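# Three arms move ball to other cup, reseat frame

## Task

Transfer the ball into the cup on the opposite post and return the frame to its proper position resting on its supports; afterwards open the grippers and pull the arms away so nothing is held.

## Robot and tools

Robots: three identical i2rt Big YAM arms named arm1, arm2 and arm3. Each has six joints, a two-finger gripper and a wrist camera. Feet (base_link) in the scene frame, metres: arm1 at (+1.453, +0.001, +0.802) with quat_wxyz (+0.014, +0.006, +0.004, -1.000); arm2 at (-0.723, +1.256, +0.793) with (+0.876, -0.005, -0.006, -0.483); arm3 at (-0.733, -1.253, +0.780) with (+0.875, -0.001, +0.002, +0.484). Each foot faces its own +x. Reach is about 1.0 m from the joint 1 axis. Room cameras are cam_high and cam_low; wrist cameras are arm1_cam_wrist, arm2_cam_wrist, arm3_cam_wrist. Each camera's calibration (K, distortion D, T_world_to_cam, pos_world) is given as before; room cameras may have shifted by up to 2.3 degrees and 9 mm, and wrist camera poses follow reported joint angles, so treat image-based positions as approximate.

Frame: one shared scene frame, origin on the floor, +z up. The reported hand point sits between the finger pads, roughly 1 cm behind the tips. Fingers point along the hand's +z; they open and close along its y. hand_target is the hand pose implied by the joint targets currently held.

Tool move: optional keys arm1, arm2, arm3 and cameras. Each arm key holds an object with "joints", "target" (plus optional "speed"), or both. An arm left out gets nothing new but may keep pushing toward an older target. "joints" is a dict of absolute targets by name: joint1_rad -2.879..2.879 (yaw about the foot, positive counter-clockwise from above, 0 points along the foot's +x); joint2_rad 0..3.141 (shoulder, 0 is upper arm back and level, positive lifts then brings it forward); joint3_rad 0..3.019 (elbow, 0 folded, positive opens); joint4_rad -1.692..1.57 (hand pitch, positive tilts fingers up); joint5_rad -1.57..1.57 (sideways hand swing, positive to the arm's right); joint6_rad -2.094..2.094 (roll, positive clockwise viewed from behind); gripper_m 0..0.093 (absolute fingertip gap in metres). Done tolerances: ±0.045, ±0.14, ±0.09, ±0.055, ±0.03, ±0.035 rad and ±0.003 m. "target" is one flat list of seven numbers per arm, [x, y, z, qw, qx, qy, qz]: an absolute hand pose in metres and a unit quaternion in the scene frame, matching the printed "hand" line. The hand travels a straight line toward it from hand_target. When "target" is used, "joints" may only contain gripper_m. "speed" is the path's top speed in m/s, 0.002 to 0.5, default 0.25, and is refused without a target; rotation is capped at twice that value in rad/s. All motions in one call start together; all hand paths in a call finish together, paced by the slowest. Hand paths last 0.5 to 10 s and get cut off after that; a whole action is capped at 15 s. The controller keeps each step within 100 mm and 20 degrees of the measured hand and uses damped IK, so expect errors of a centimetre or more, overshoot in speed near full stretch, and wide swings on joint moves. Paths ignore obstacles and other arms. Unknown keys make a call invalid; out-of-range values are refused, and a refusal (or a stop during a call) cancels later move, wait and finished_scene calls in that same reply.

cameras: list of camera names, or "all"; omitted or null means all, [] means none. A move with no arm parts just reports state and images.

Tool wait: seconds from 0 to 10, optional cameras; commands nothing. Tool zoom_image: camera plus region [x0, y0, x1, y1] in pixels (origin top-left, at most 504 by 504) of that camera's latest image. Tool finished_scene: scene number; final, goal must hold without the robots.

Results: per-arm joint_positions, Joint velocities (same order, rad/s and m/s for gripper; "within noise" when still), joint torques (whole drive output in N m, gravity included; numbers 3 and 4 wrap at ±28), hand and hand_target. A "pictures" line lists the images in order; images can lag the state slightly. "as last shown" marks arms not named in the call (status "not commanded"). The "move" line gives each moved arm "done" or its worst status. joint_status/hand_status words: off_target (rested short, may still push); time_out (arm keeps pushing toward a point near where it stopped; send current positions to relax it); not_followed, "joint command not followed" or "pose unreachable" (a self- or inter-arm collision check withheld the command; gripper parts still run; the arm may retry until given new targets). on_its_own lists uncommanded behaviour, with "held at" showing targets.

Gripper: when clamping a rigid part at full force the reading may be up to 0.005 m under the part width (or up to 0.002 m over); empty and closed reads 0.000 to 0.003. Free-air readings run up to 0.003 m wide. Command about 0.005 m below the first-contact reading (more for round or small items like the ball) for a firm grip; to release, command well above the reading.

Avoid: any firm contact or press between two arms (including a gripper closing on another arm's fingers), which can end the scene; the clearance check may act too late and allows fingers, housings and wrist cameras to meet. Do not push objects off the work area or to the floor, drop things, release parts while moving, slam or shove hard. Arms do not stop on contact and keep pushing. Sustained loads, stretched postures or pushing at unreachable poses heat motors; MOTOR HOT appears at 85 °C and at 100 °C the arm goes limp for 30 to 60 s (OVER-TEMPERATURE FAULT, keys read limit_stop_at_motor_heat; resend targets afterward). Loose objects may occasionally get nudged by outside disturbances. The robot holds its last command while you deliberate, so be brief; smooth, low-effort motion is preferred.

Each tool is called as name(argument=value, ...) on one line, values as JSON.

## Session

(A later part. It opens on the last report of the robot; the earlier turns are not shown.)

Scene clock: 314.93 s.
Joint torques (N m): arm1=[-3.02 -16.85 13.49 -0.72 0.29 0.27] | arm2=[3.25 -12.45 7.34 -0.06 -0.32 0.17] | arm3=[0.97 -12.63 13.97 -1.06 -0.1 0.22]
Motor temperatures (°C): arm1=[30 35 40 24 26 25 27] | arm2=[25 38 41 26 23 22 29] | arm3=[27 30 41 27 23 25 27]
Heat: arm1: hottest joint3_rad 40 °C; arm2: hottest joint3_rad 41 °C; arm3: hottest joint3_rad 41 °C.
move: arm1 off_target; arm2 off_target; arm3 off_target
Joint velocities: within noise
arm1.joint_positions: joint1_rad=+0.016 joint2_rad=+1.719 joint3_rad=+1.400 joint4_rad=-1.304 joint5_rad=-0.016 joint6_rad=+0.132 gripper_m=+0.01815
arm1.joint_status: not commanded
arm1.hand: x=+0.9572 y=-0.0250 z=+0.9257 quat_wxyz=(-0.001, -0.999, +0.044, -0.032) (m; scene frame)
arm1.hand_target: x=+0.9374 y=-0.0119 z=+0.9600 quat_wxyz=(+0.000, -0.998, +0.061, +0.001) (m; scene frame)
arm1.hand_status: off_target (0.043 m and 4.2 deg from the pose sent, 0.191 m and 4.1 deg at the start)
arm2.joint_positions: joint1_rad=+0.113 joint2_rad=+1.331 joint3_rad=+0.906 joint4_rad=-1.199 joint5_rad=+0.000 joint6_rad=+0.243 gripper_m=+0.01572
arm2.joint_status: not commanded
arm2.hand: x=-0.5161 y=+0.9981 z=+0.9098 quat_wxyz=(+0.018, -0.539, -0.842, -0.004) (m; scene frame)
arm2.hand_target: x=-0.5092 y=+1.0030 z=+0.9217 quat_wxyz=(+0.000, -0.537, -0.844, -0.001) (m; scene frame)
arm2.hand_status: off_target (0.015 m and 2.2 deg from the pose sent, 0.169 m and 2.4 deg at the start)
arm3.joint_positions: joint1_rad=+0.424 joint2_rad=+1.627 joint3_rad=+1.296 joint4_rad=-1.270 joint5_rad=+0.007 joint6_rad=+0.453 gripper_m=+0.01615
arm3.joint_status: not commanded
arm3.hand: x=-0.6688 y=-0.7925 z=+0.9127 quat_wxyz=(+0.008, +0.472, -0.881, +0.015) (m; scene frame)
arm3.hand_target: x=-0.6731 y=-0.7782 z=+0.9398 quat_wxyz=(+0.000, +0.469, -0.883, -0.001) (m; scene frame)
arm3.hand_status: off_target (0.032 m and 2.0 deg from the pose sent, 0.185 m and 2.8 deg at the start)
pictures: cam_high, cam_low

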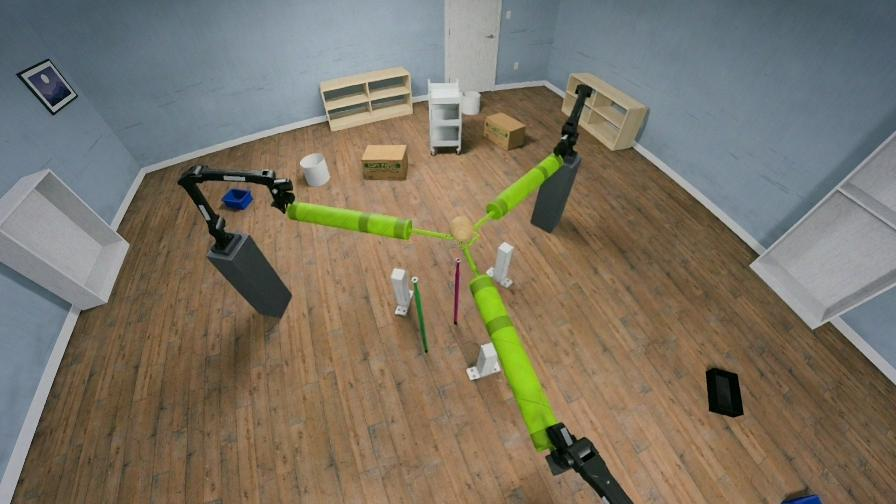

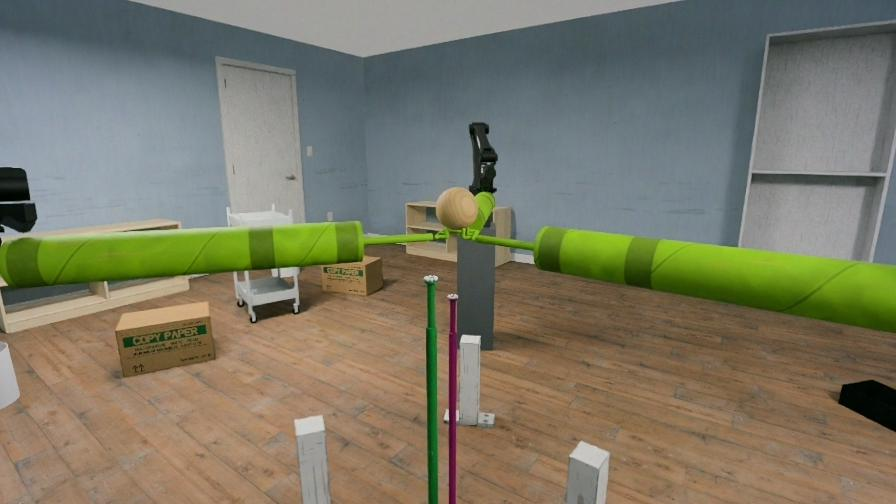

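move(arm1={"target":[0.931,-0.020,0.805,0,0.998,-0.061,0],"speed":0.07}, arm2={"target":[-0.515,0.995,0.768,0,-0.537,-0.843,0],"speed":0.07}, arm3={"target":[-0.679,-0.784,0.779,0,0.469,-0.883,0],"speed":0.07}, cameras=["cam_high","cam_low"])

zoom_image(camera="cam_high", region=[390, 180, 530, 320])

zoom_image(camera="cam_low", region=[380, 210, 520, 350])

Scene clock: 333.03 s.
Joint torques (N m): arm1=[-1.38 -18.78 7.99 0.42 0.25 0.44] | arm2=[1.03 -10.64 5.34 0.51 -0.27 -0.1] | arm3=[0.67 -13.57 8.06 0.38 0.12 0.17]
Motor temperatures (°C): arm1=[30 37 45 24 26 25 27] | arm2=[25 36 40 26 23 22 30] | arm3=[27 31 40 27 23 25 27]
Heat: arm1: hottest joint3_rad 45 °C; arm2: hottest joint3_rad 40 °C; arm3: hottest joint3_rad 40 °C.
move: arm1 off_target; arm2 done; arm3 done
Joint velocities: within noise
arm1.joint_positions: joint1_rad=+0.014 joint2_rad=+1.911 joint3_rad=+1.266 joint4_rad=-0.966 joint5_rad=-0.016 joint6_rad=+0.132 gripper_m=+0.01815
arm1.joint_status: not commanded
arm1.hand: x=+0.9459 y=-0.0233 z=+0.7853 quat_wxyz=(-0.001, -0.999, +0.045, -0.026) (m; scene frame)
arm1.hand_target: x=+0.9316 y=-0.0200 z=+0.8050 quat_wxyz=(+0.000, -0.998, +0.061, +0.000) (m; scene frame)
arm1.hand_status: off_target (0.025 m and 3.5 deg from the pose sent, 0.124 m and 4.1 deg at the start)
arm2.joint_positions: joint1_rad=+0.111 joint2_rad=+1.576 joint3_rad=+0.699 joint4_rad=-0.727 joint5_rad=+0.000 joint6_rad=+0.243 gripper_m=+0.01572
arm2.joint_status: not commanded
arm2.hand: x=-0.5189 y=+0.9991 z=+0.7678 quat_wxyz=(+0.009, -0.540, -0.842, -0.001) (m; scene frame)
arm2.hand_target: x=-0.5151 y=+0.9951 z=+0.7680 quat_wxyz=(+0.000, -0.537, -0.843, +0.000) (m; scene frame)
arm2.hand_status: done (0.006 m and 1.1 deg from the pose sent, 0.142 m and 2.2 deg at the start)
arm3.joint_positions: joint1_rad=+0.438 joint2_rad=+1.806 joint3_rad=+1.115 joint4_rad=-0.895 joint5_rad=+0.002 joint6_rad=+0.468 gripper_m=+0.01615
arm3.joint_status: not commanded
arm3.hand: x=-0.6761 y=-0.7900 z=+0.7718 quat_wxyz=(+0.006, +0.471, -0.882, +0.007) (m; scene frame)
arm3.hand_target: x=-0.6791 y=-0.7841 z=+0.7790 quat_wxyz=(+0.000, +0.469, -0.883, +0.000) (m; scene frame)
arm3.hand_status: done (0.010 m and 1.1 deg from the pose sent, 0.134 m and 2.0 deg at the start)
pictures: cam_high, cam_low

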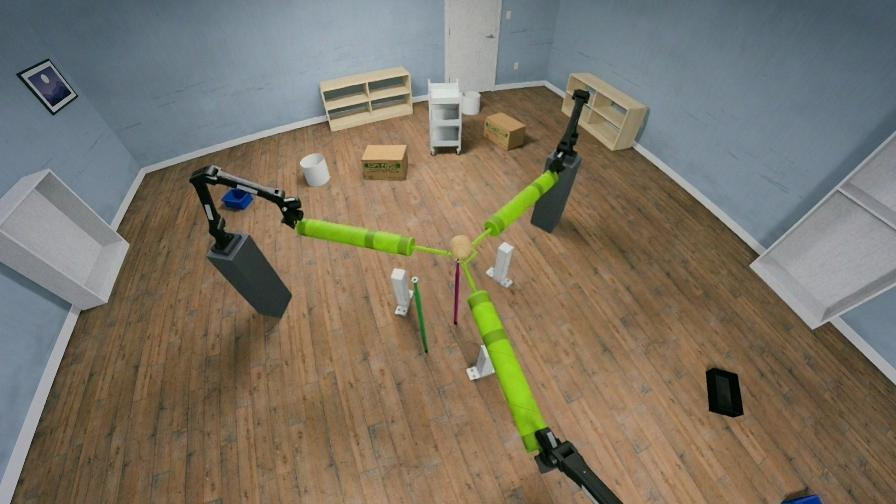

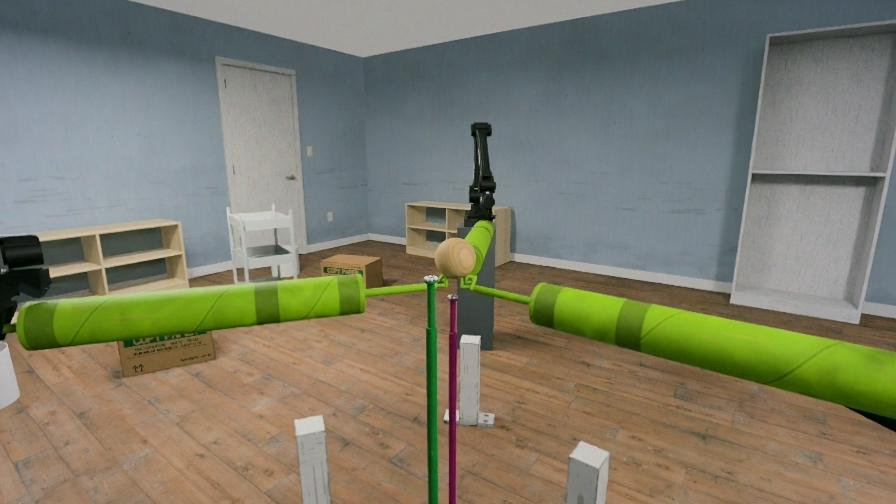

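Scaled by 3.600 from the camera's 896x504 image, which has a finer 1280x720 frame.

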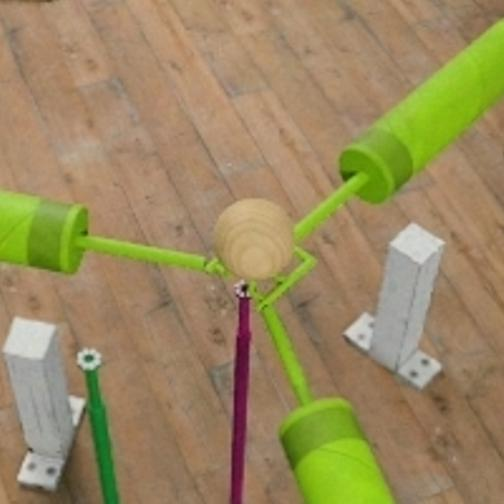

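Scaled by 3.600 from the camera's 896x504 image, which has a finer 1280x720 frame.

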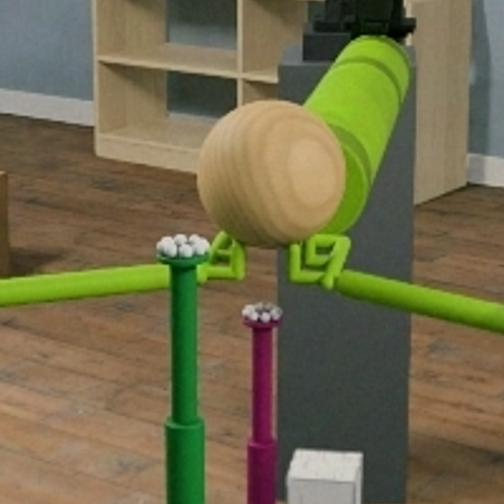

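move(arm1={"target":[0.934,-0.035,0.778,0,0.998,-0.061,0],"speed":0.05}, arm2={"target":[-0.512,0.98,0.742,0,-0.537,-0.843,0],"speed":0.05}, arm3={"target":[-0.676,-0.799,0.748,0,0.469,-0.883,0],"speed":0.05}, cameras=["cam_high","cam_low"])

zoom_image(camera="cam_high", region=[390, 180, 530, 320])

zoom_image(camera="cam_low", region=[380, 210, 520, 350])

Scene clock: 344.47 s.
Joint torques (N m): arm1=[-0.5 -18.96 7.25 0.44 0.24 0.55] | arm2=[1.08 -10.93 6.23 0.14 -0.3 -0.11] | arm3=[-0.21 -13.1 7.02 0.32 0.01 0.05]
Motor temperatures (°C): arm1=[30 38 43 24 26 25 27] | arm2=[25 35 39 26 23 21 30] | arm3=[27 32 40 27 23 25 27]
Heat: arm1: hottest joint3_rad 43 °C; arm2: hottest joint3_rad 39 °C; arm3: hottest joint3_rad 40 °C.
move: arm1 off_target; arm2 off_target; arm3 done
Joint velocities: within noise
arm1.joint_positions: joint1_rad=+0.034 joint2_rad=+1.949 joint3_rad=+1.245 joint4_rad=-0.901 joint5_rad=-0.016 joint6_rad=+0.150 gripper_m=+0.01815
arm1.joint_status: not commanded
arm1.hand: x=+0.9465 y=-0.0328 z=+0.7601 quat_wxyz=(-0.001, -0.999, +0.044, -0.023) (m; scene frame)
arm1.hand_target: x=+0.9343 y=-0.0350 z=+0.7780 quat_wxyz=(-0.001, -0.998, +0.061, +0.000) (m; scene frame)
arm1.hand_status: off_target (0.022 m and 3.3 deg from the pose sent, 0.018 m and 3.5 deg at the start)
arm2.joint_positions: joint1_rad=+0.091 joint2_rad=+1.665 joint3_rad=+0.699 joint4_rad=-0.640 joint5_rad=+0.001 joint6_rad=+0.225 gripper_m=+0.01572
arm2.joint_status: not commanded
arm2.hand: x=-0.5205 y=+0.9902 z=+0.7395 quat_wxyz=(+0.010, -0.540, -0.841, -0.001) (m; scene frame)
arm2.hand_target: x=-0.5121 y=+0.9802 z=+0.7422 quat_wxyz=(+0.000, -0.537, -0.843, +0.000) (m; scene frame)
arm2.hand_status: off_target (0.014 m and 1.3 deg from the pose sent, 0.033 m and 1.1 deg at the start)
arm3.joint_positions: joint1_rad=+0.438 joint2_rad=+1.828 joint3_rad=+1.054 joint4_rad=-0.800 joint5_rad=+0.005 joint6_rad=+0.468 gripper_m=+0.01615
arm3.joint_status: not commanded
arm3.hand: x=-0.6769 y=-0.8003 z=+0.7446 quat_wxyz=(+0.001, +0.471, -0.882, +0.003) (m; scene frame)
arm3.hand_target: x=-0.6760 y=-0.7990 z=+0.7480 quat_wxyz=(+0.000, +0.469, -0.883, +0.000) (m; scene frame)
arm3.hand_status: done (0.004 m and 0.5 deg from the pose sent, 0.025 m and 1.1 deg at the start)
pictures: cam_high, cam_low

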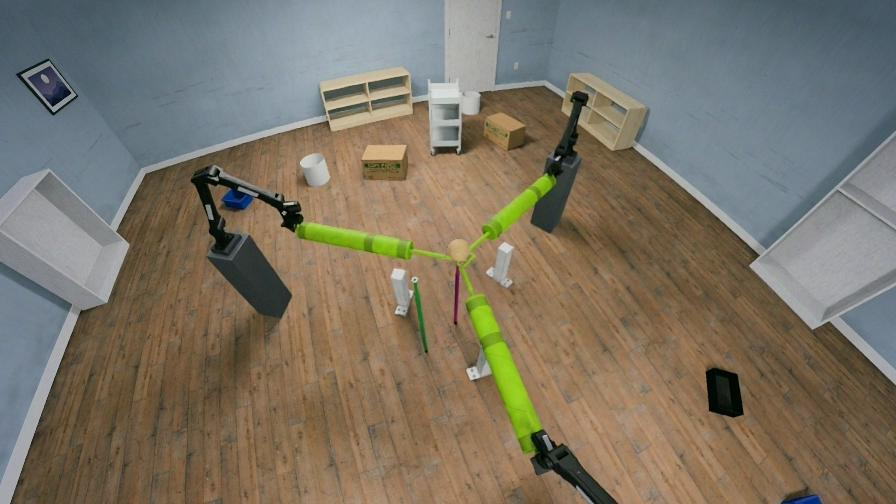

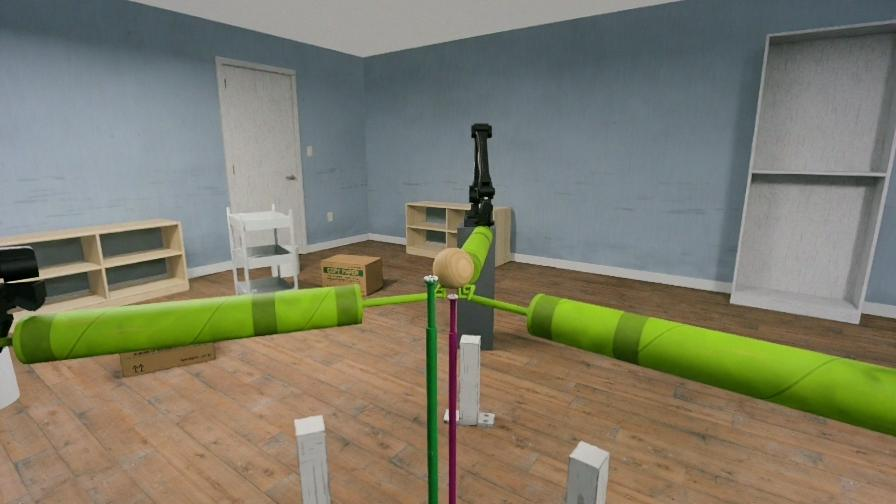

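Scaled by 3.600 from the camera's 896x504 image, which has a finer 1280x720 frame.

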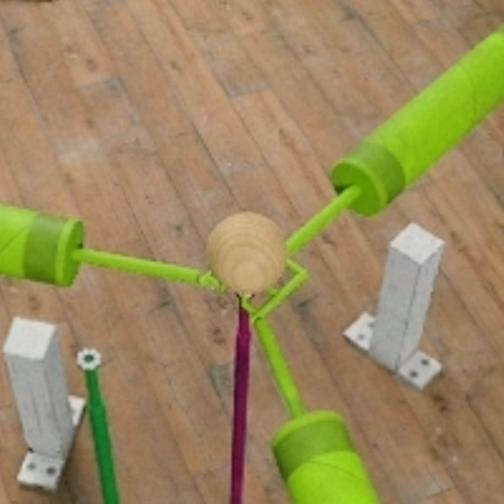

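Scaled by 3.600 from the camera's 896x504 image, which has a finer 1280x720 frame.

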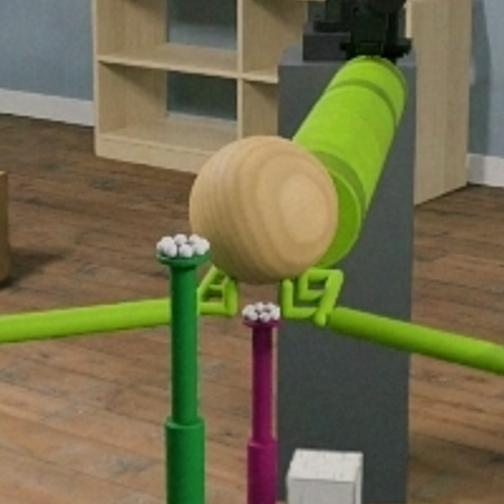

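move(arm1={"target":[0.934,-0.035,0.744,0,0.998,-0.061,0],"speed":0.03}, arm2={"target":[-0.512,0.980,0.707,0,-0.537,-0.843,0],"speed":0.03}, arm3={"target":[-0.676,-0.799,0.713,0,0.469,-0.883,0],"speed":0.03}, cameras=["cam_high","cam_low"])

zoom_image(camera="cam_high", region=[390, 180, 530, 320])

zoom_image(camera="cam_low", region=[380, 210, 520, 350])

Scene clock: 354.87 s.
Joint torques (N m): arm1=[-0.79 -19.08 6.61 0.57 0.25 0.5] | arm2=[1.14 -11.46 4.57 0.58 -0.26 -0.1] | arm3=[-0.21 -12.92 6.58 0.53 -0.12 0.05]
Motor temperatures (°C): arm1=[30 38 40 24 26 25 27] | arm2=[25 35 38 26 23 21 30] | arm3=[27 32 38 27 23 25 27]
Heat: arm1: hottest joint3_rad 40 °C; arm2: hottest joint3_rad 38 °C; arm3: hottest joint3_rad 38 °C.
move: arm1 off_target; arm2 done; arm3 done
Joint velocities: within noise
arm1.joint_positions: joint1_rad=+0.039 joint2_rad=+2.001 joint3_rad=+1.232 joint4_rad=-0.829 joint5_rad=-0.016 joint6_rad=+0.155 gripper_m=+0.01815
arm1.joint_status: not commanded
arm1.hand: x=+0.9456 y=-0.0351 z=+0.7305 quat_wxyz=(-0.001, -0.999, +0.044, -0.020) (m; scene frame)
arm1.hand_target: x=+0.9342 y=-0.0349 z=+0.7441 quat_wxyz=(+0.000, -0.998, +0.061, +0.000) (m; scene frame)
arm1.hand_status: off_target (0.018 m and 3.0 deg from the pose sent, 0.021 m and 3.3 deg at the start)
arm2.joint_positions: joint1_rad=+0.091 joint2_rad=+1.763 joint3_rad=+0.699 joint4_rad=-0.542 joint5_rad=+0.000 joint6_rad=+0.224 gripper_m=+0.01572
arm2.joint_status: not commanded
arm2.hand: x=-0.5176 y=+0.9865 z=+0.7081 quat_wxyz=(+0.010, -0.540, -0.842, -0.001) (m; scene frame)
arm2.hand_target: x=-0.5120 y=+0.9801 z=+0.7072 quat_wxyz=(+0.000, -0.537, -0.843, +0.000) (m; scene frame)
arm2.hand_status: done (0.009 m and 1.2 deg from the pose sent, 0.035 m and 1.3 deg at the start)
arm3.joint_positions: joint1_rad=+0.438 joint2_rad=+1.893 joint3_rad=+1.036 joint4_rad=-0.718 joint5_rad=+0.008 joint6_rad=+0.468 gripper_m=+0.01615
arm3.joint_status: not commanded
arm3.hand: x=-0.6765 y=-0.8017 z=+0.7118 quat_wxyz=(+0.000, +0.471, -0.882, +0.005) (m; scene frame)
arm3.hand_target: x=-0.6760 y=-0.7990 z=+0.7130 quat_wxyz=(+0.000, +0.469, -0.883, +0.000) (m; scene frame)
arm3.hand_status: done (0.003 m and 0.6 deg from the pose sent, 0.032 m and 0.5 deg at the start)
pictures: cam_high, cam_low

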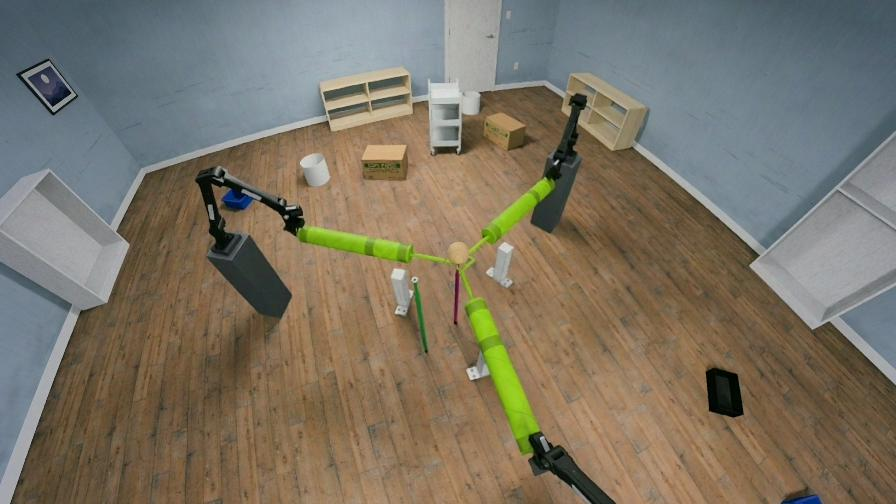

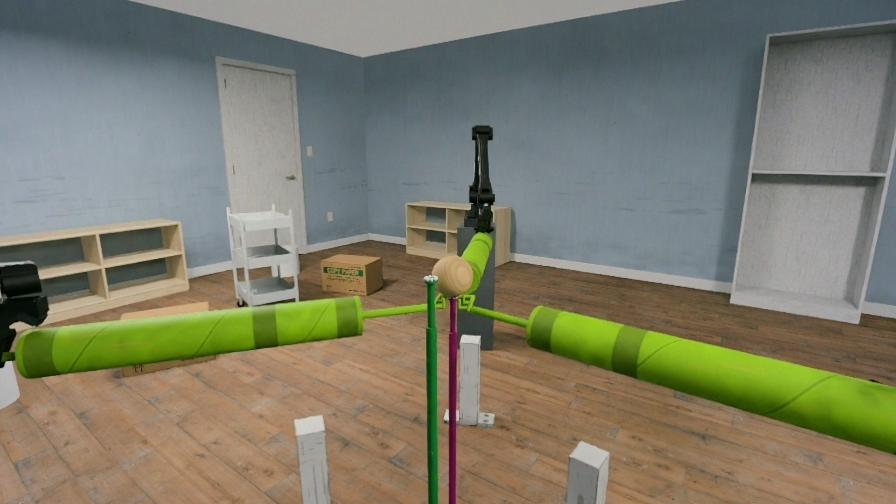

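Scaled by 3.600 from the camera's 896x504 image, which has a finer 1280x720 frame.

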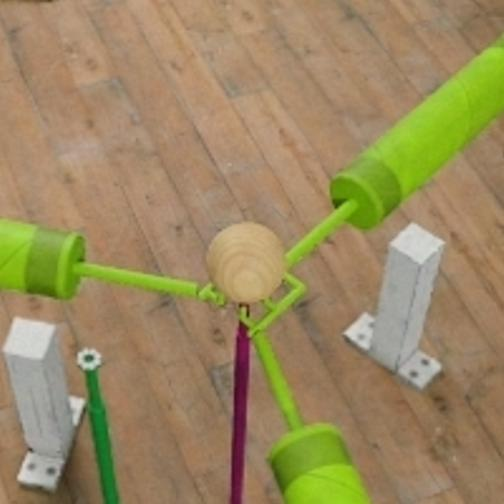

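Scaled by 3.600 from the camera's 896x504 image, which has a finer 1280x720 frame.

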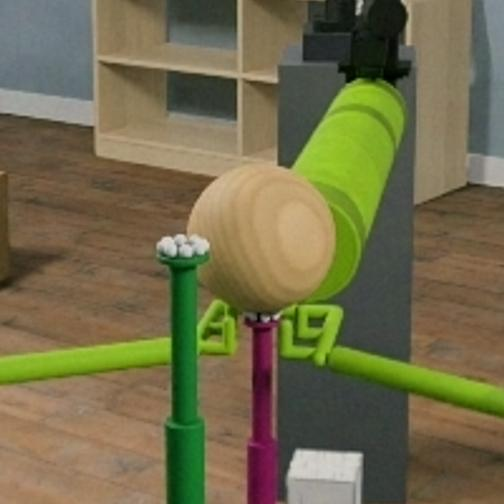

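move(arm1={"target":[0.934,-0.035,0.69,0,0.998,-0.061,0],"speed":0.03}, arm2={"target":[-0.512,0.980,0.657,0,-0.537,-0.843,0],"speed":0.03}, arm3={"target":[-0.676,-0.799,0.660,0,0.469,-0.883,0],"speed":0.03}, cameras=["cam_high","cam_low"])

zoom_image(camera="cam_high", region=[390, 180, 530, 320])

zoom_image(camera="cam_low", region=[380, 210, 520, 350])

Scene clock: 365.70 s.
Joint torques (N m): arm1=[-0.91 -19.19 5.72 0.57 0.26 0.5] | arm2=[1.08 -12.34 3.33 0.58 -0.21 -0.09] | arm3=[-0.21 -13.33 5.74 0.64 -0.14 0.05]
Motor temperatures (°C): arm1=[30 37 39 24 26 25 27] | arm2=[25 34 37 26 23 21 30] | arm3=[27 32 37 27 23 25 27]
Heat: arm1: hottest joint3_rad 39 °C; arm2: hottest joint3_rad 37 °C; arm3: hottest joint3_rad 37 °C.
move: arm1 off_target; arm2 done; arm3 done
Joint velocities: within noise
arm1.joint_positions: joint1_rad=+0.040 joint2_rad=+2.104 joint3_rad=+1.223 joint4_rad=-0.714 joint5_rad=-0.016 joint6_rad=+0.156 gripper_m=+0.01815
arm1.joint_status: not commanded
arm1.hand: x=+0.9453 y=-0.0353 z=+0.6775 quat_wxyz=(-0.002, -0.999, +0.044, -0.018) (m; scene frame)
arm1.hand_target: x=+0.9342 y=-0.0349 z=+0.6900 quat_wxyz=(+0.000, -0.998, +0.061, +0.000) (m; scene frame)
arm1.hand_status: off_target (0.017 m and 2.8 deg from the pose sent, 0.042 m and 3.0 deg at the start)
arm2.joint_positions: joint1_rad=+0.091 joint2_rad=+1.914 joint3_rad=+0.699 joint4_rad=-0.389 joint5_rad=-0.002 joint6_rad=+0.224 gripper_m=+0.01572
arm2.joint_status: not commanded
arm2.hand: x=-0.5170 y=+0.9856 z=+0.6589 quat_wxyz=(+0.009, -0.540, -0.842, -0.002) (m; scene frame)
arm2.hand_target: x=-0.5120 y=+0.9801 z=+0.6571 quat_wxyz=(+0.000, -0.537, -0.843, +0.000) (m; scene frame)
arm2.hand_status: done (0.008 m and 1.1 deg from the pose sent, 0.052 m and 1.2 deg at the start)
arm3.joint_positions: joint1_rad=+0.437 joint2_rad=+2.008 joint3_rad=+1.027 joint4_rad=-0.596 joint5_rad=+0.008 joint6_rad=+0.468 gripper_m=+0.01615
arm3.joint_status: not commanded
arm3.hand: x=-0.6761 y=-0.8029 z=+0.6592 quat_wxyz=(+0.001, +0.471, -0.882, +0.006) (m; scene frame)
arm3.hand_target: x=-0.6759 y=-0.7991 z=+0.6599 quat_wxyz=(+0.000, +0.469, -0.883, +0.000) (m; scene frame)
arm3.hand_status: done (0.004 m and 0.7 deg from the pose sent, 0.052 m and 0.6 deg at the start)
pictures: cam_high, cam_low

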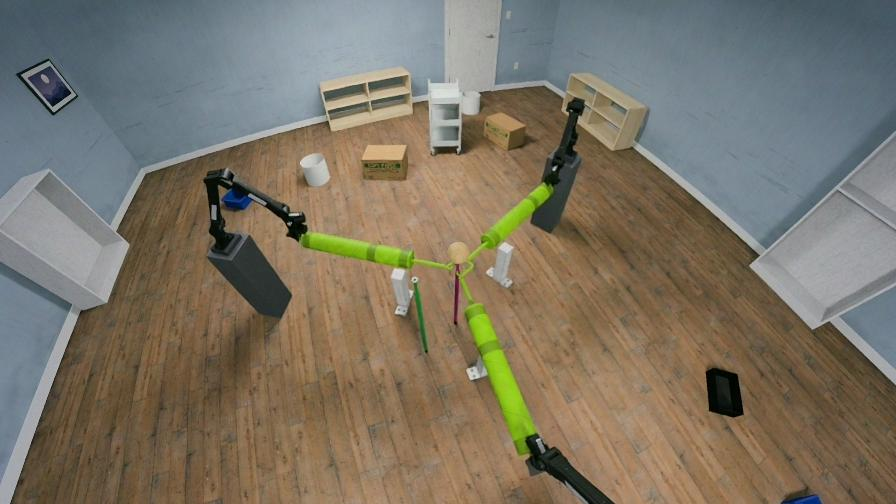

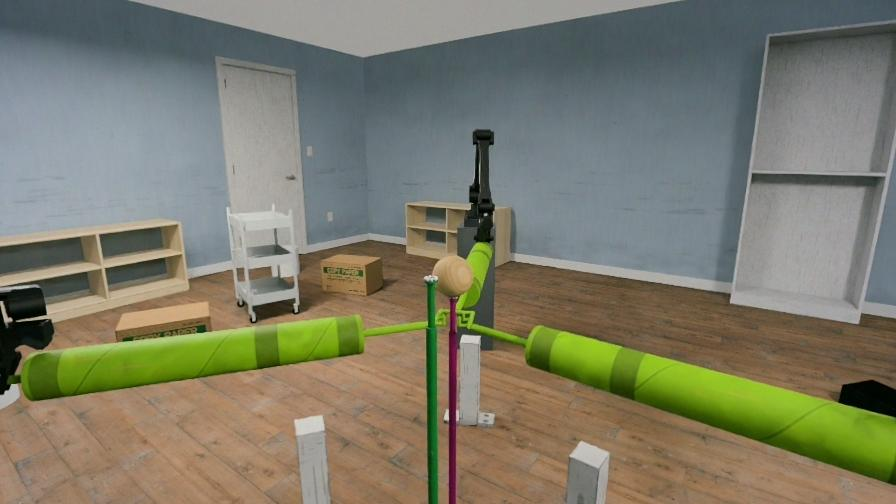

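Scaled by 3.600 from the camera's 896x504 image, which has a finer 1280x720 frame.

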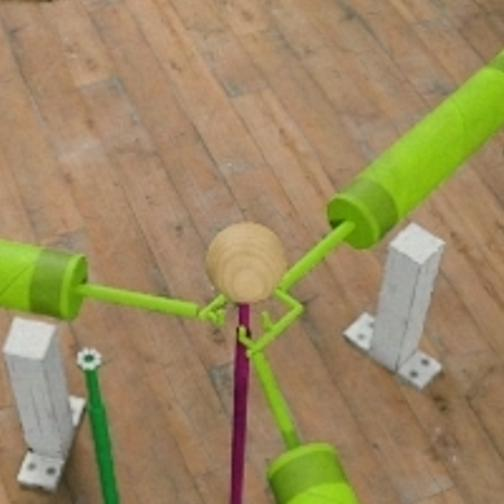

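Scaled by 3.600 from the camera's 896x504 image, which has a finer 1280x720 frame.

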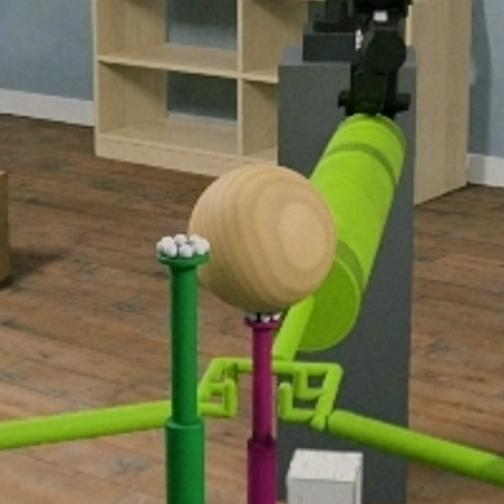

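move(arm1={"target":[0.887,0.044,0.69,0,0.998,-0.061,0],"speed":0.06}, arm2={"target":[-0.559,1.060,0.657,0,-0.537,-0.843,0],"speed":0.06}, arm3={"target":[-0.722,-0.720,0.662,0,0.469,-0.883,0],"speed":0.06}, cameras=[])

move(arm1={"target":[0.889,0.046,0.505,0,0.998,-0.061,0],"speed":0.1}, arm2={"target":[-0.564,1.065,0.485,0,-0.537,-0.843,0],"speed":0.1}, arm3={"target":[-0.724,-0.719,0.485,0,0.469,-0.883,0],"speed":0.1})

zoom_image(camera="cam_high", region=[360, 190, 560, 390])

zoom_image(camera="cam_low", region=[260, 220, 620, 504])

Scene clock: 375.50 s.
Joint torques (N m): arm1=[-2.2 -20.37 8.57 -0.57 0.08 0.35] | arm2=[2.2 -12.1 0.29 0.03 -0.2 0.11] | arm3=[1.2 -15.15 9.31 -0.35 -0.13 0.23]
Motor temperatures (°C): arm1=[30 38 37 24 26 25 27] | arm2=[25 34 35 26 23 21 30] | arm3=[27 31 36 27 23 25 28]
Heat: arm1: hottest joint2_rad 38 °C; arm2: hottest joint3_rad 35 °C; arm3: hottest joint3_rad 36 °C.
move: arm1 off_target; arm2 done; arm3 off_target
Joint velocities: within noise
arm1.joint_positions: joint1_rad=-0.091 joint2_rad=+2.183 joint3_rad=+1.358 joint4_rad=-0.772 joint5_rad=-0.012 joint6_rad=+0.026 gripper_m=+0.01815
arm1.joint_status: not commanded
arm1.hand: x=+0.9071 y=+0.0343 z=+0.6707 quat_wxyz=(-0.001, -0.999, +0.044, -0.018) (m; scene frame)
arm1.hand_target: x=+0.8877 y=+0.0441 z=+0.6903 quat_wxyz=(+0.000, -0.998, +0.061, +0.000) (m; scene frame)
arm1.hand_status: off_target (0.030 m and 2.8 deg from the pose sent, 0.099 m and 2.9 deg at the start)
arm2.joint_positions: joint1_rad=+0.123 joint2_rad=+1.850 joint3_rad=+0.469 joint4_rad=-0.214 joint5_rad=-0.003 joint6_rad=+0.247 gripper_m=+0.01572
arm2.joint_status: not commanded
arm2.hand: x=-0.5594 y=+1.0548 z=+0.6521 quat_wxyz=(+0.005, -0.536, -0.844, +0.000) (m; scene frame)
arm2.hand_target: x=-0.5592 y=+1.0600 z=+0.6566 quat_wxyz=(+0.000, -0.537, -0.843, +0.000) (m; scene frame)
arm2.hand_status: done (0.007 m and 0.5 deg from the pose sent, 0.086 m and 1.1 deg at the start)
arm3.joint_positions: joint1_rad=+0.526 joint2_rad=+2.124 joint3_rad=+1.239 joint4_rad=-0.700 joint5_rad=+0.008 joint6_rad=+0.555 gripper_m=+0.01615
arm3.joint_status: not commanded
arm3.hand: x=-0.7144 y=-0.7367 z=+0.6537 quat_wxyz=(+0.002, +0.472, -0.882, +0.009) (m; scene frame)
arm3.hand_target: x=-0.7222 y=-0.7206 z=+0.6622 quat_wxyz=(+0.000, +0.469, -0.883, +0.000) (m; scene frame)
arm3.hand_status: off_target (0.020 m and 1.1 deg from the pose sent, 0.095 m and 0.7 deg at the start)
pictures: none
No camera images: "cameras" was empty.

Scene clock: 377.97 s.
Joint torques (N m): arm1=[-2.26 -21.54 5.2 0.17 0.03 0.35] | arm2=[1.9 -11.11 -2.61 0.28 -0.18 0.09] | arm3=[1.44 -16.62 6.28 0.4 -0.13 0.25]
Motor temperatures (°C): arm1=[30 38 37 24 26 25 27] | arm2=[25 34 35 26 23 21 30] | arm3=[27 31 36 27 23 25 28]
Heat: arm1: hottest joint2_rad 38 °C; arm2: hottest joint3_rad 35 °C; arm3: hottest joint3_rad 36 °C.
move: arm1 off_target; arm2 off_target; arm3 off_target
Joint velocities: within noise
arm1.joint_positions: joint1_rad=-0.091 joint2_rad=+2.564 joint3_rad=+1.486 joint4_rad=-0.511 joint5_rad=-0.011 joint6_rad=+0.026 gripper_m=+0.01815
arm1.joint_status: not commanded
arm1.hand: x=+0.9045 y=+0.0364 z=+0.4938 quat_wxyz=(-0.001, -0.999, +0.044, -0.014) (m; scene frame)
arm1.hand_target: x=+0.8892 y=+0.0461 z=+0.5053 quat_wxyz=(+0.000, -0.998, +0.061, +0.000) (m; scene frame)
arm1.hand_status: off_target (0.021 m and 2.5 deg from the pose sent, 0.167 m and 2.8 deg at the start)
arm2.joint_positions: joint1_rad=+0.127 joint2_rad=+2.495 joint3_rad=+0.629 joint4_rad=+0.301 joint5_rad=-0.003 joint6_rad=+0.251 gripper_m=+0.01572
arm2.joint_status: not commanded
arm2.hand: x=-0.5589 y=+1.0545 z=+0.4902 quat_wxyz=(-0.010, -0.536, -0.844, +0.004) (m; scene frame)
arm2.hand_target: x=-0.5642 y=+1.0648 z=+0.4853 quat_wxyz=(+0.000, -0.537, -0.843, +0.000) (m; scene frame)
arm2.hand_status: off_target (0.013 m and 1.2 deg from the pose sent, 0.167 m and 0.5 deg at the start)
arm3.joint_positions: joint1_rad=+0.526 joint2_rad=+2.514 joint3_rad=+1.364 joint4_rad=-0.446 joint5_rad=+0.008 joint6_rad=+0.557 gripper_m=+0.01615
arm3.joint_status: not commanded
arm3.hand: x=-0.7150 y=-0.7363 z=+0.4813 quat_wxyz=(+0.005, +0.471, -0.882, +0.014) (m; scene frame)
arm3.hand_target: x=-0.7241 y=-0.7193 z=+0.4855 quat_wxyz=(+0.000, +0.469, -0.883, +0.000) (m; scene frame)
arm3.hand_status: off_target (0.020 m and 1.7 deg from the pose sent, 0.170 m and 1.1 deg at the start)
pictures: arm1_cam_wrist, arm2_cam_wrist, arm3_cam_wrist, cam_high, cam_low
camera_calibration:
arm1_cam_wrist: T_world_to_cam=[[0.0806244, 0.996521, 0.021089, -0.121472], [0.785187, -0.0765309, 0.614512, -1.0084], [0.613988, -0.0329858, -0.788626, -0.0399556], [0, 0, 0, 1]] pos_world=[0.826106, 0.042558, 0.590723]
arm2_cam_wrist: T_world_to_cam=[[-0.906897, -0.421352, 0.00110032, -0.0646147], [-0.348441, 0.751429, 0.560307, -1.25397], [-0.236913, 0.507757, -0.828285, -0.138072], [0, 0, 0, 1]] pos_world=[-0.528243, 0.98515, 0.588315]
arm3_cam_wrist: T_world_to_cam=[[0.834804, -0.550328, 0.0155201, 0.18389], [-0.444101, -0.65647, 0.609771, -1.09105], [-0.325386, -0.515932, -0.792425, -0.105054], [0, 0, 0, 1]] pos_world=[-0.672231, -0.66924, 0.579188]

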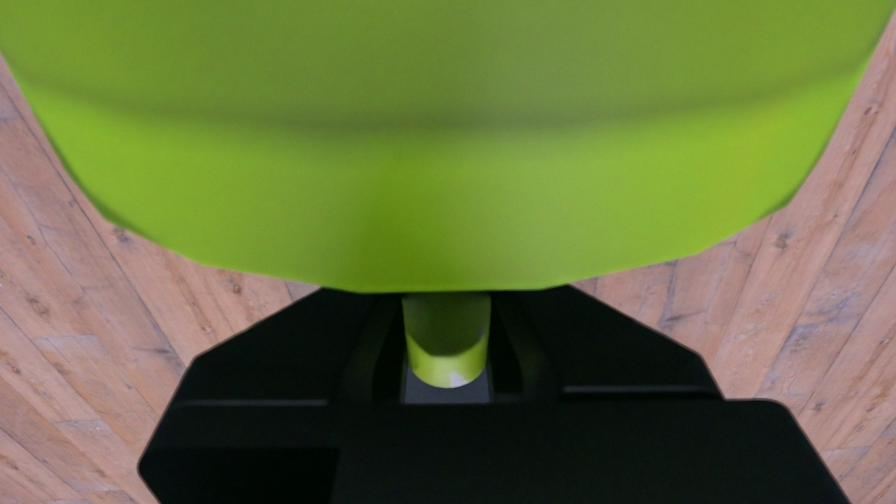

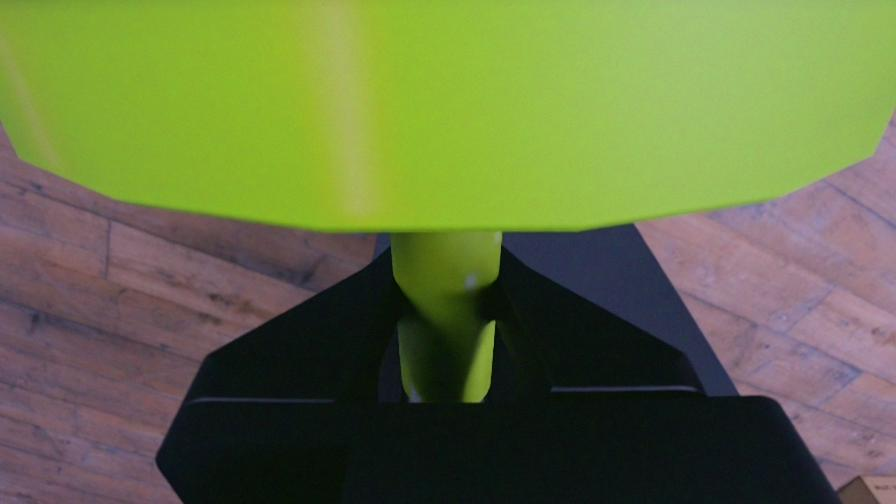

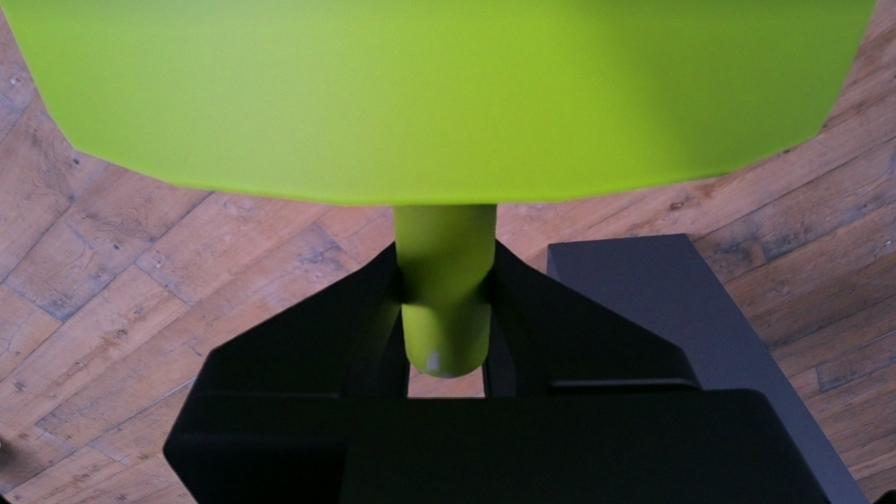

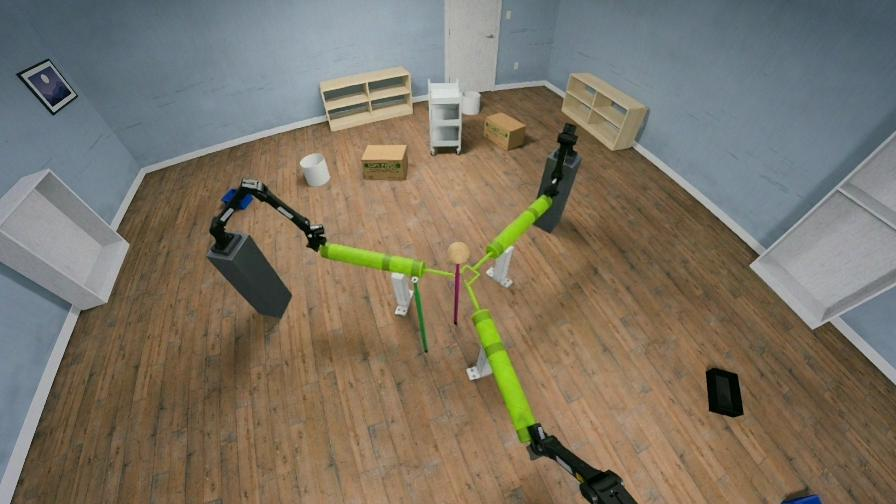

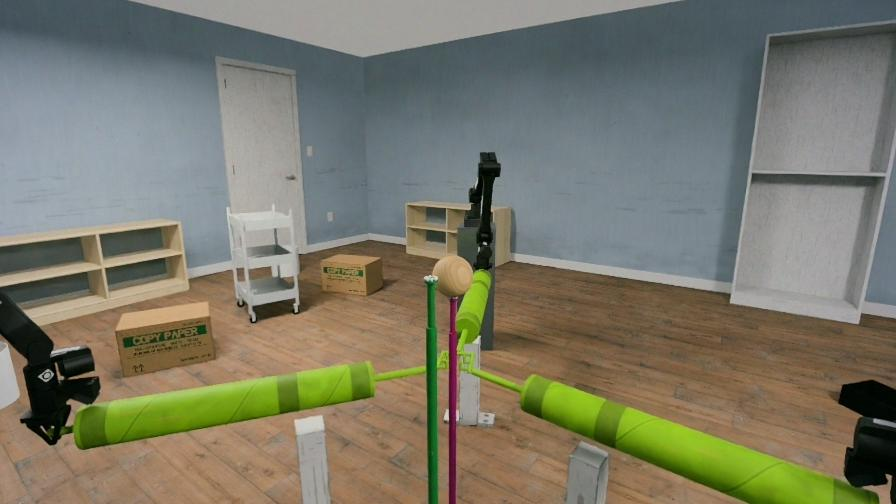

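Scaled by 2.520 from the camera's 896x504 image, which has a finer 1280x720 frame.

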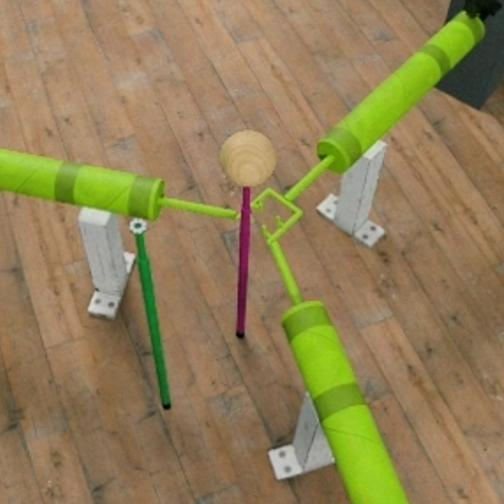

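Scaled by 1.400 from the camera's 896x504 image, which has a finer 1280x720 frame.

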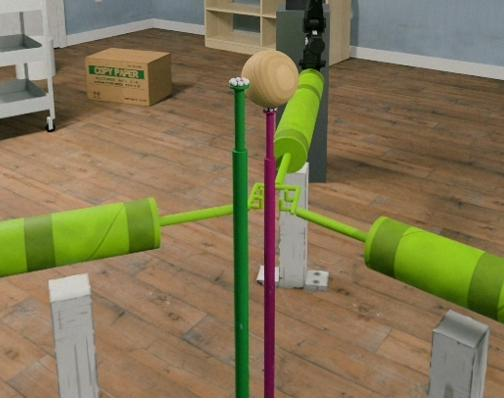

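move(arm1={"target":[0.884,0.055,0.468,0,0.998,-0.061,0],"speed":0.05}, arm2={"target":[-0.568,1.073,0.440,0,-0.537,-0.843,0],"speed":0.05}, arm3={"target":[-0.728,-0.711,0.445,0,0.469,-0.883,0],"speed":0.05}, cameras=[])

move(arm1={"target":[0.884,0.055,0.443,0,0.998,-0.061,0],"speed":0.03}, arm2={"target":[-0.568,1.073,0.414,0,-0.537,-0.843,0],"speed":0.03}, arm3={"target":[-0.728,-0.711,0.418,0,0.469,-0.883,0],"speed":0.03}, cameras=["cam_high","cam_low"])

zoom_image(camera="cam_low", region=[260, 220, 620, 504])

zoom_image(camera="cam_high", region=[310, 190, 560, 460])

Scene clock: 388.40 s.
Joint torques (N m): arm1=[-2.37 -21.6 5.19 0.29 0.02 0.34] | arm2=[1.9 -11.16 -3.22 0.31 -0.14 0.1] | arm3=[1.49 -16.91 6.17 0.46 -0.11 0.25]
Motor temperatures (°C): arm1=[30 38 35 24 26 25 27] | arm2=[25 33 33 26 23 21 30] | arm3=[27 31 35 27 23 25 28]
Heat: arm1: hottest joint2_rad 38 °C; arm2: hottest joint2_rad 33 °C; arm3: hottest joint3_rad 35 °C.
move: arm1 off_target; arm2 off_target; arm3 off_target
Joint velocities: within noise
arm1.joint_positions: joint1_rad=-0.104 joint2_rad=+2.654 joint3_rad=+1.557 joint4_rad=-0.494 joint5_rad=-0.010 joint6_rad=+0.013 gripper_m=+0.01815
arm1.joint_status: not commanded
arm1.hand: x=+0.9003 y=+0.0443 z=+0.4580 quat_wxyz=(-0.001, -0.999, +0.044, -0.015) (m; scene frame)
arm1.hand_target: x=+0.8844 y=+0.0551 z=+0.4682 quat_wxyz=(+0.000, -0.998, +0.061, +0.000) (m; scene frame)
arm1.hand_status: off_target (0.022 m and 2.6 deg from the pose sent, 0.038 m and 2.5 deg at the start)
arm2.joint_positions: joint1_rad=+0.137 joint2_rad=+2.652 joint3_rad=+0.699 joint4_rad=+0.388 joint5_rad=-0.004 joint6_rad=+0.260 gripper_m=+0.01572
arm2.joint_status: not commanded
arm2.hand: x=-0.5619 y=+1.0620 z=+0.4454 quat_wxyz=(-0.010, -0.536, -0.844, +0.004) (m; scene frame)
arm2.hand_target: x=-0.5682 y=+1.0728 z=+0.4404 quat_wxyz=(+0.000, -0.537, -0.843, +0.000) (m; scene frame)
arm2.hand_status: off_target (0.014 m and 1.3 deg from the pose sent, 0.054 m and 1.2 deg at the start)
arm3.joint_positions: joint1_rad=+0.534 joint2_rad=+2.615 joint3_rad=+1.445 joint4_rad=-0.427 joint5_rad=+0.008 joint6_rad=+0.564 gripper_m=+0.01615
arm3.joint_status: not commanded
arm3.hand: x=-0.7189 y=-0.7287 z=+0.4422 quat_wxyz=(+0.005, +0.471, -0.882, +0.014) (m; scene frame)
arm3.hand_target: x=-0.7282 y=-0.7114 z=+0.4456 quat_wxyz=(+0.000, +0.469, -0.883, +0.000) (m; scene frame)
arm3.hand_status: off_target (0.020 m and 1.7 deg from the pose sent, 0.046 m and 1.7 deg at the start)
pictures: none
No camera images: "cameras" was empty.

Scene clock: 389.83 s.
Joint torques (N m): arm1=[-2.32 -21.25 5.07 0.4 0.02 0.34] | arm2=[1.85 -10.87 -3.08 0.29 -0.12 0.1] | arm3=[1.38 -16.62 6.19 0.55 -0.11 0.24]
Motor temperatures (°C): arm1=[29 38 35 24 26 25 27] | arm2=[25 33 33 26 23 21 30] | arm3=[27 32 34 27 23 25 28]
Heat: arm1: hottest joint2_rad 38 °C; arm2: hottest joint2_rad 33 °C; arm3: hottest joint3_rad 34 °C.
move: arm1 off_target; arm2 off_target; arm3 off_target
Joint velocities: within noise
arm1.joint_positions: joint1_rad=-0.104 joint2_rad=+2.708 joint3_rad=+1.597 joint4_rad=-0.478 joint5_rad=-0.010 joint6_rad=+0.013 gripper_m=+0.01815
arm1.joint_status: not commanded
arm1.hand: x=+0.8988 y=+0.0446 z=+0.4359 quat_wxyz=(-0.001, -0.999, +0.044, -0.014) (m; scene frame)
arm1.hand_target: x=+0.8843 y=+0.0551 z=+0.4433 quat_wxyz=(+0.000, -0.998, +0.061, +0.000) (m; scene frame)
arm1.hand_status: off_target (0.019 m and 2.5 deg from the pose sent, 0.025 m and 2.6 deg at the start)
arm2.joint_positions: joint1_rad=+0.138 joint2_rad=+2.726 joint3_rad=+0.751 joint4_rad=+0.410 joint5_rad=-0.005 joint6_rad=+0.262 gripper_m=+0.01572
arm2.joint_status: not commanded
arm2.hand: x=-0.5614 y=+1.0618 z=+0.4212 quat_wxyz=(-0.010, -0.536, -0.844, +0.004) (m; scene frame)
arm2.hand_target: x=-0.5681 y=+1.0728 z=+0.4146 quat_wxyz=(+0.000, -0.537, -0.843, +0.000) (m; scene frame)
arm2.hand_status: off_target (0.015 m and 1.3 deg from the pose sent, 0.034 m and 1.3 deg at the start)
arm3.joint_positions: joint1_rad=+0.534 joint2_rad=+2.674 joint3_rad=+1.486 joint4_rad=-0.407 joint5_rad=+0.008 joint6_rad=+0.565 gripper_m=+0.01615
arm3.joint_status: not commanded
arm3.hand: x=-0.7192 y=-0.7279 z=+0.4181 quat_wxyz=(+0.005, +0.471, -0.882, +0.014) (m; scene frame)
arm3.hand_target: x=-0.7282 y=-0.7115 z=+0.4186 quat_wxyz=(+0.000, +0.469, -0.883, +0.000) (m; scene frame)
arm3.hand_status: off_target (0.019 m and 1.7 deg from the pose sent, 0.031 m and 1.7 deg at the start)
pictures: cam_high, cam_low

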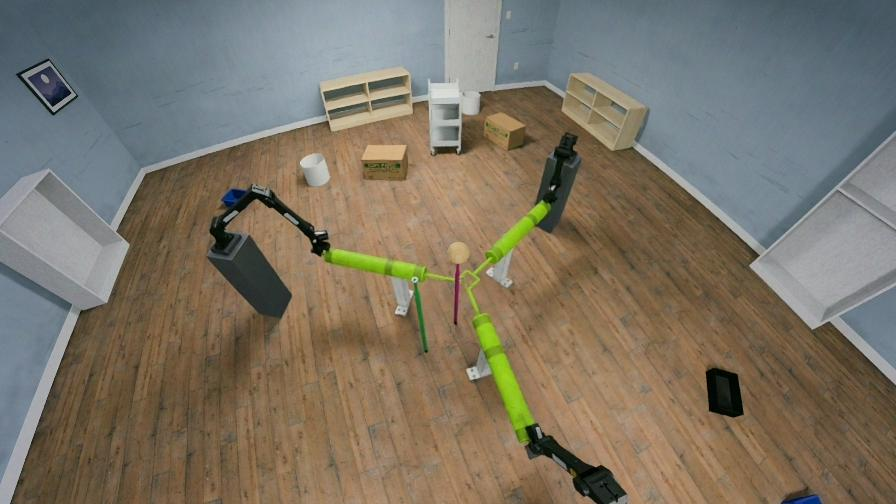

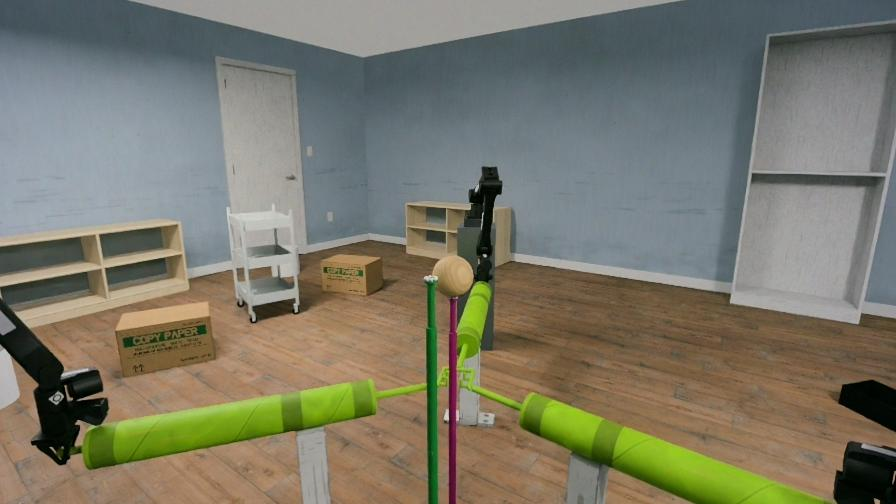

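Scaled by 1.400 from the camera's 896x504 image, which has a finer 1280x720 frame.

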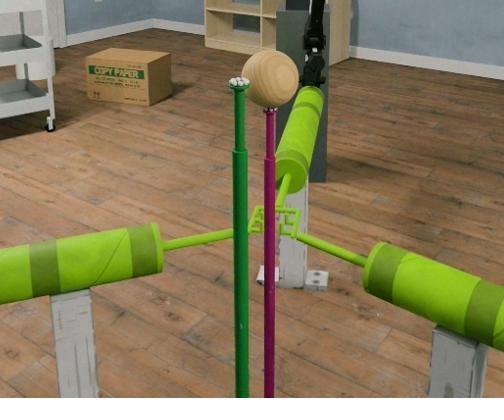

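Scaled by 1.867 from the camera's 896x504 image, which has a finer 1280x720 frame.

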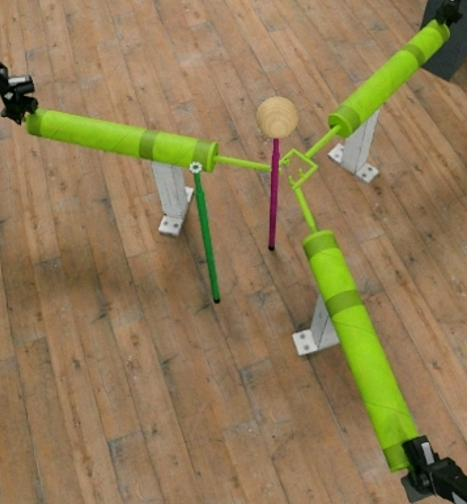

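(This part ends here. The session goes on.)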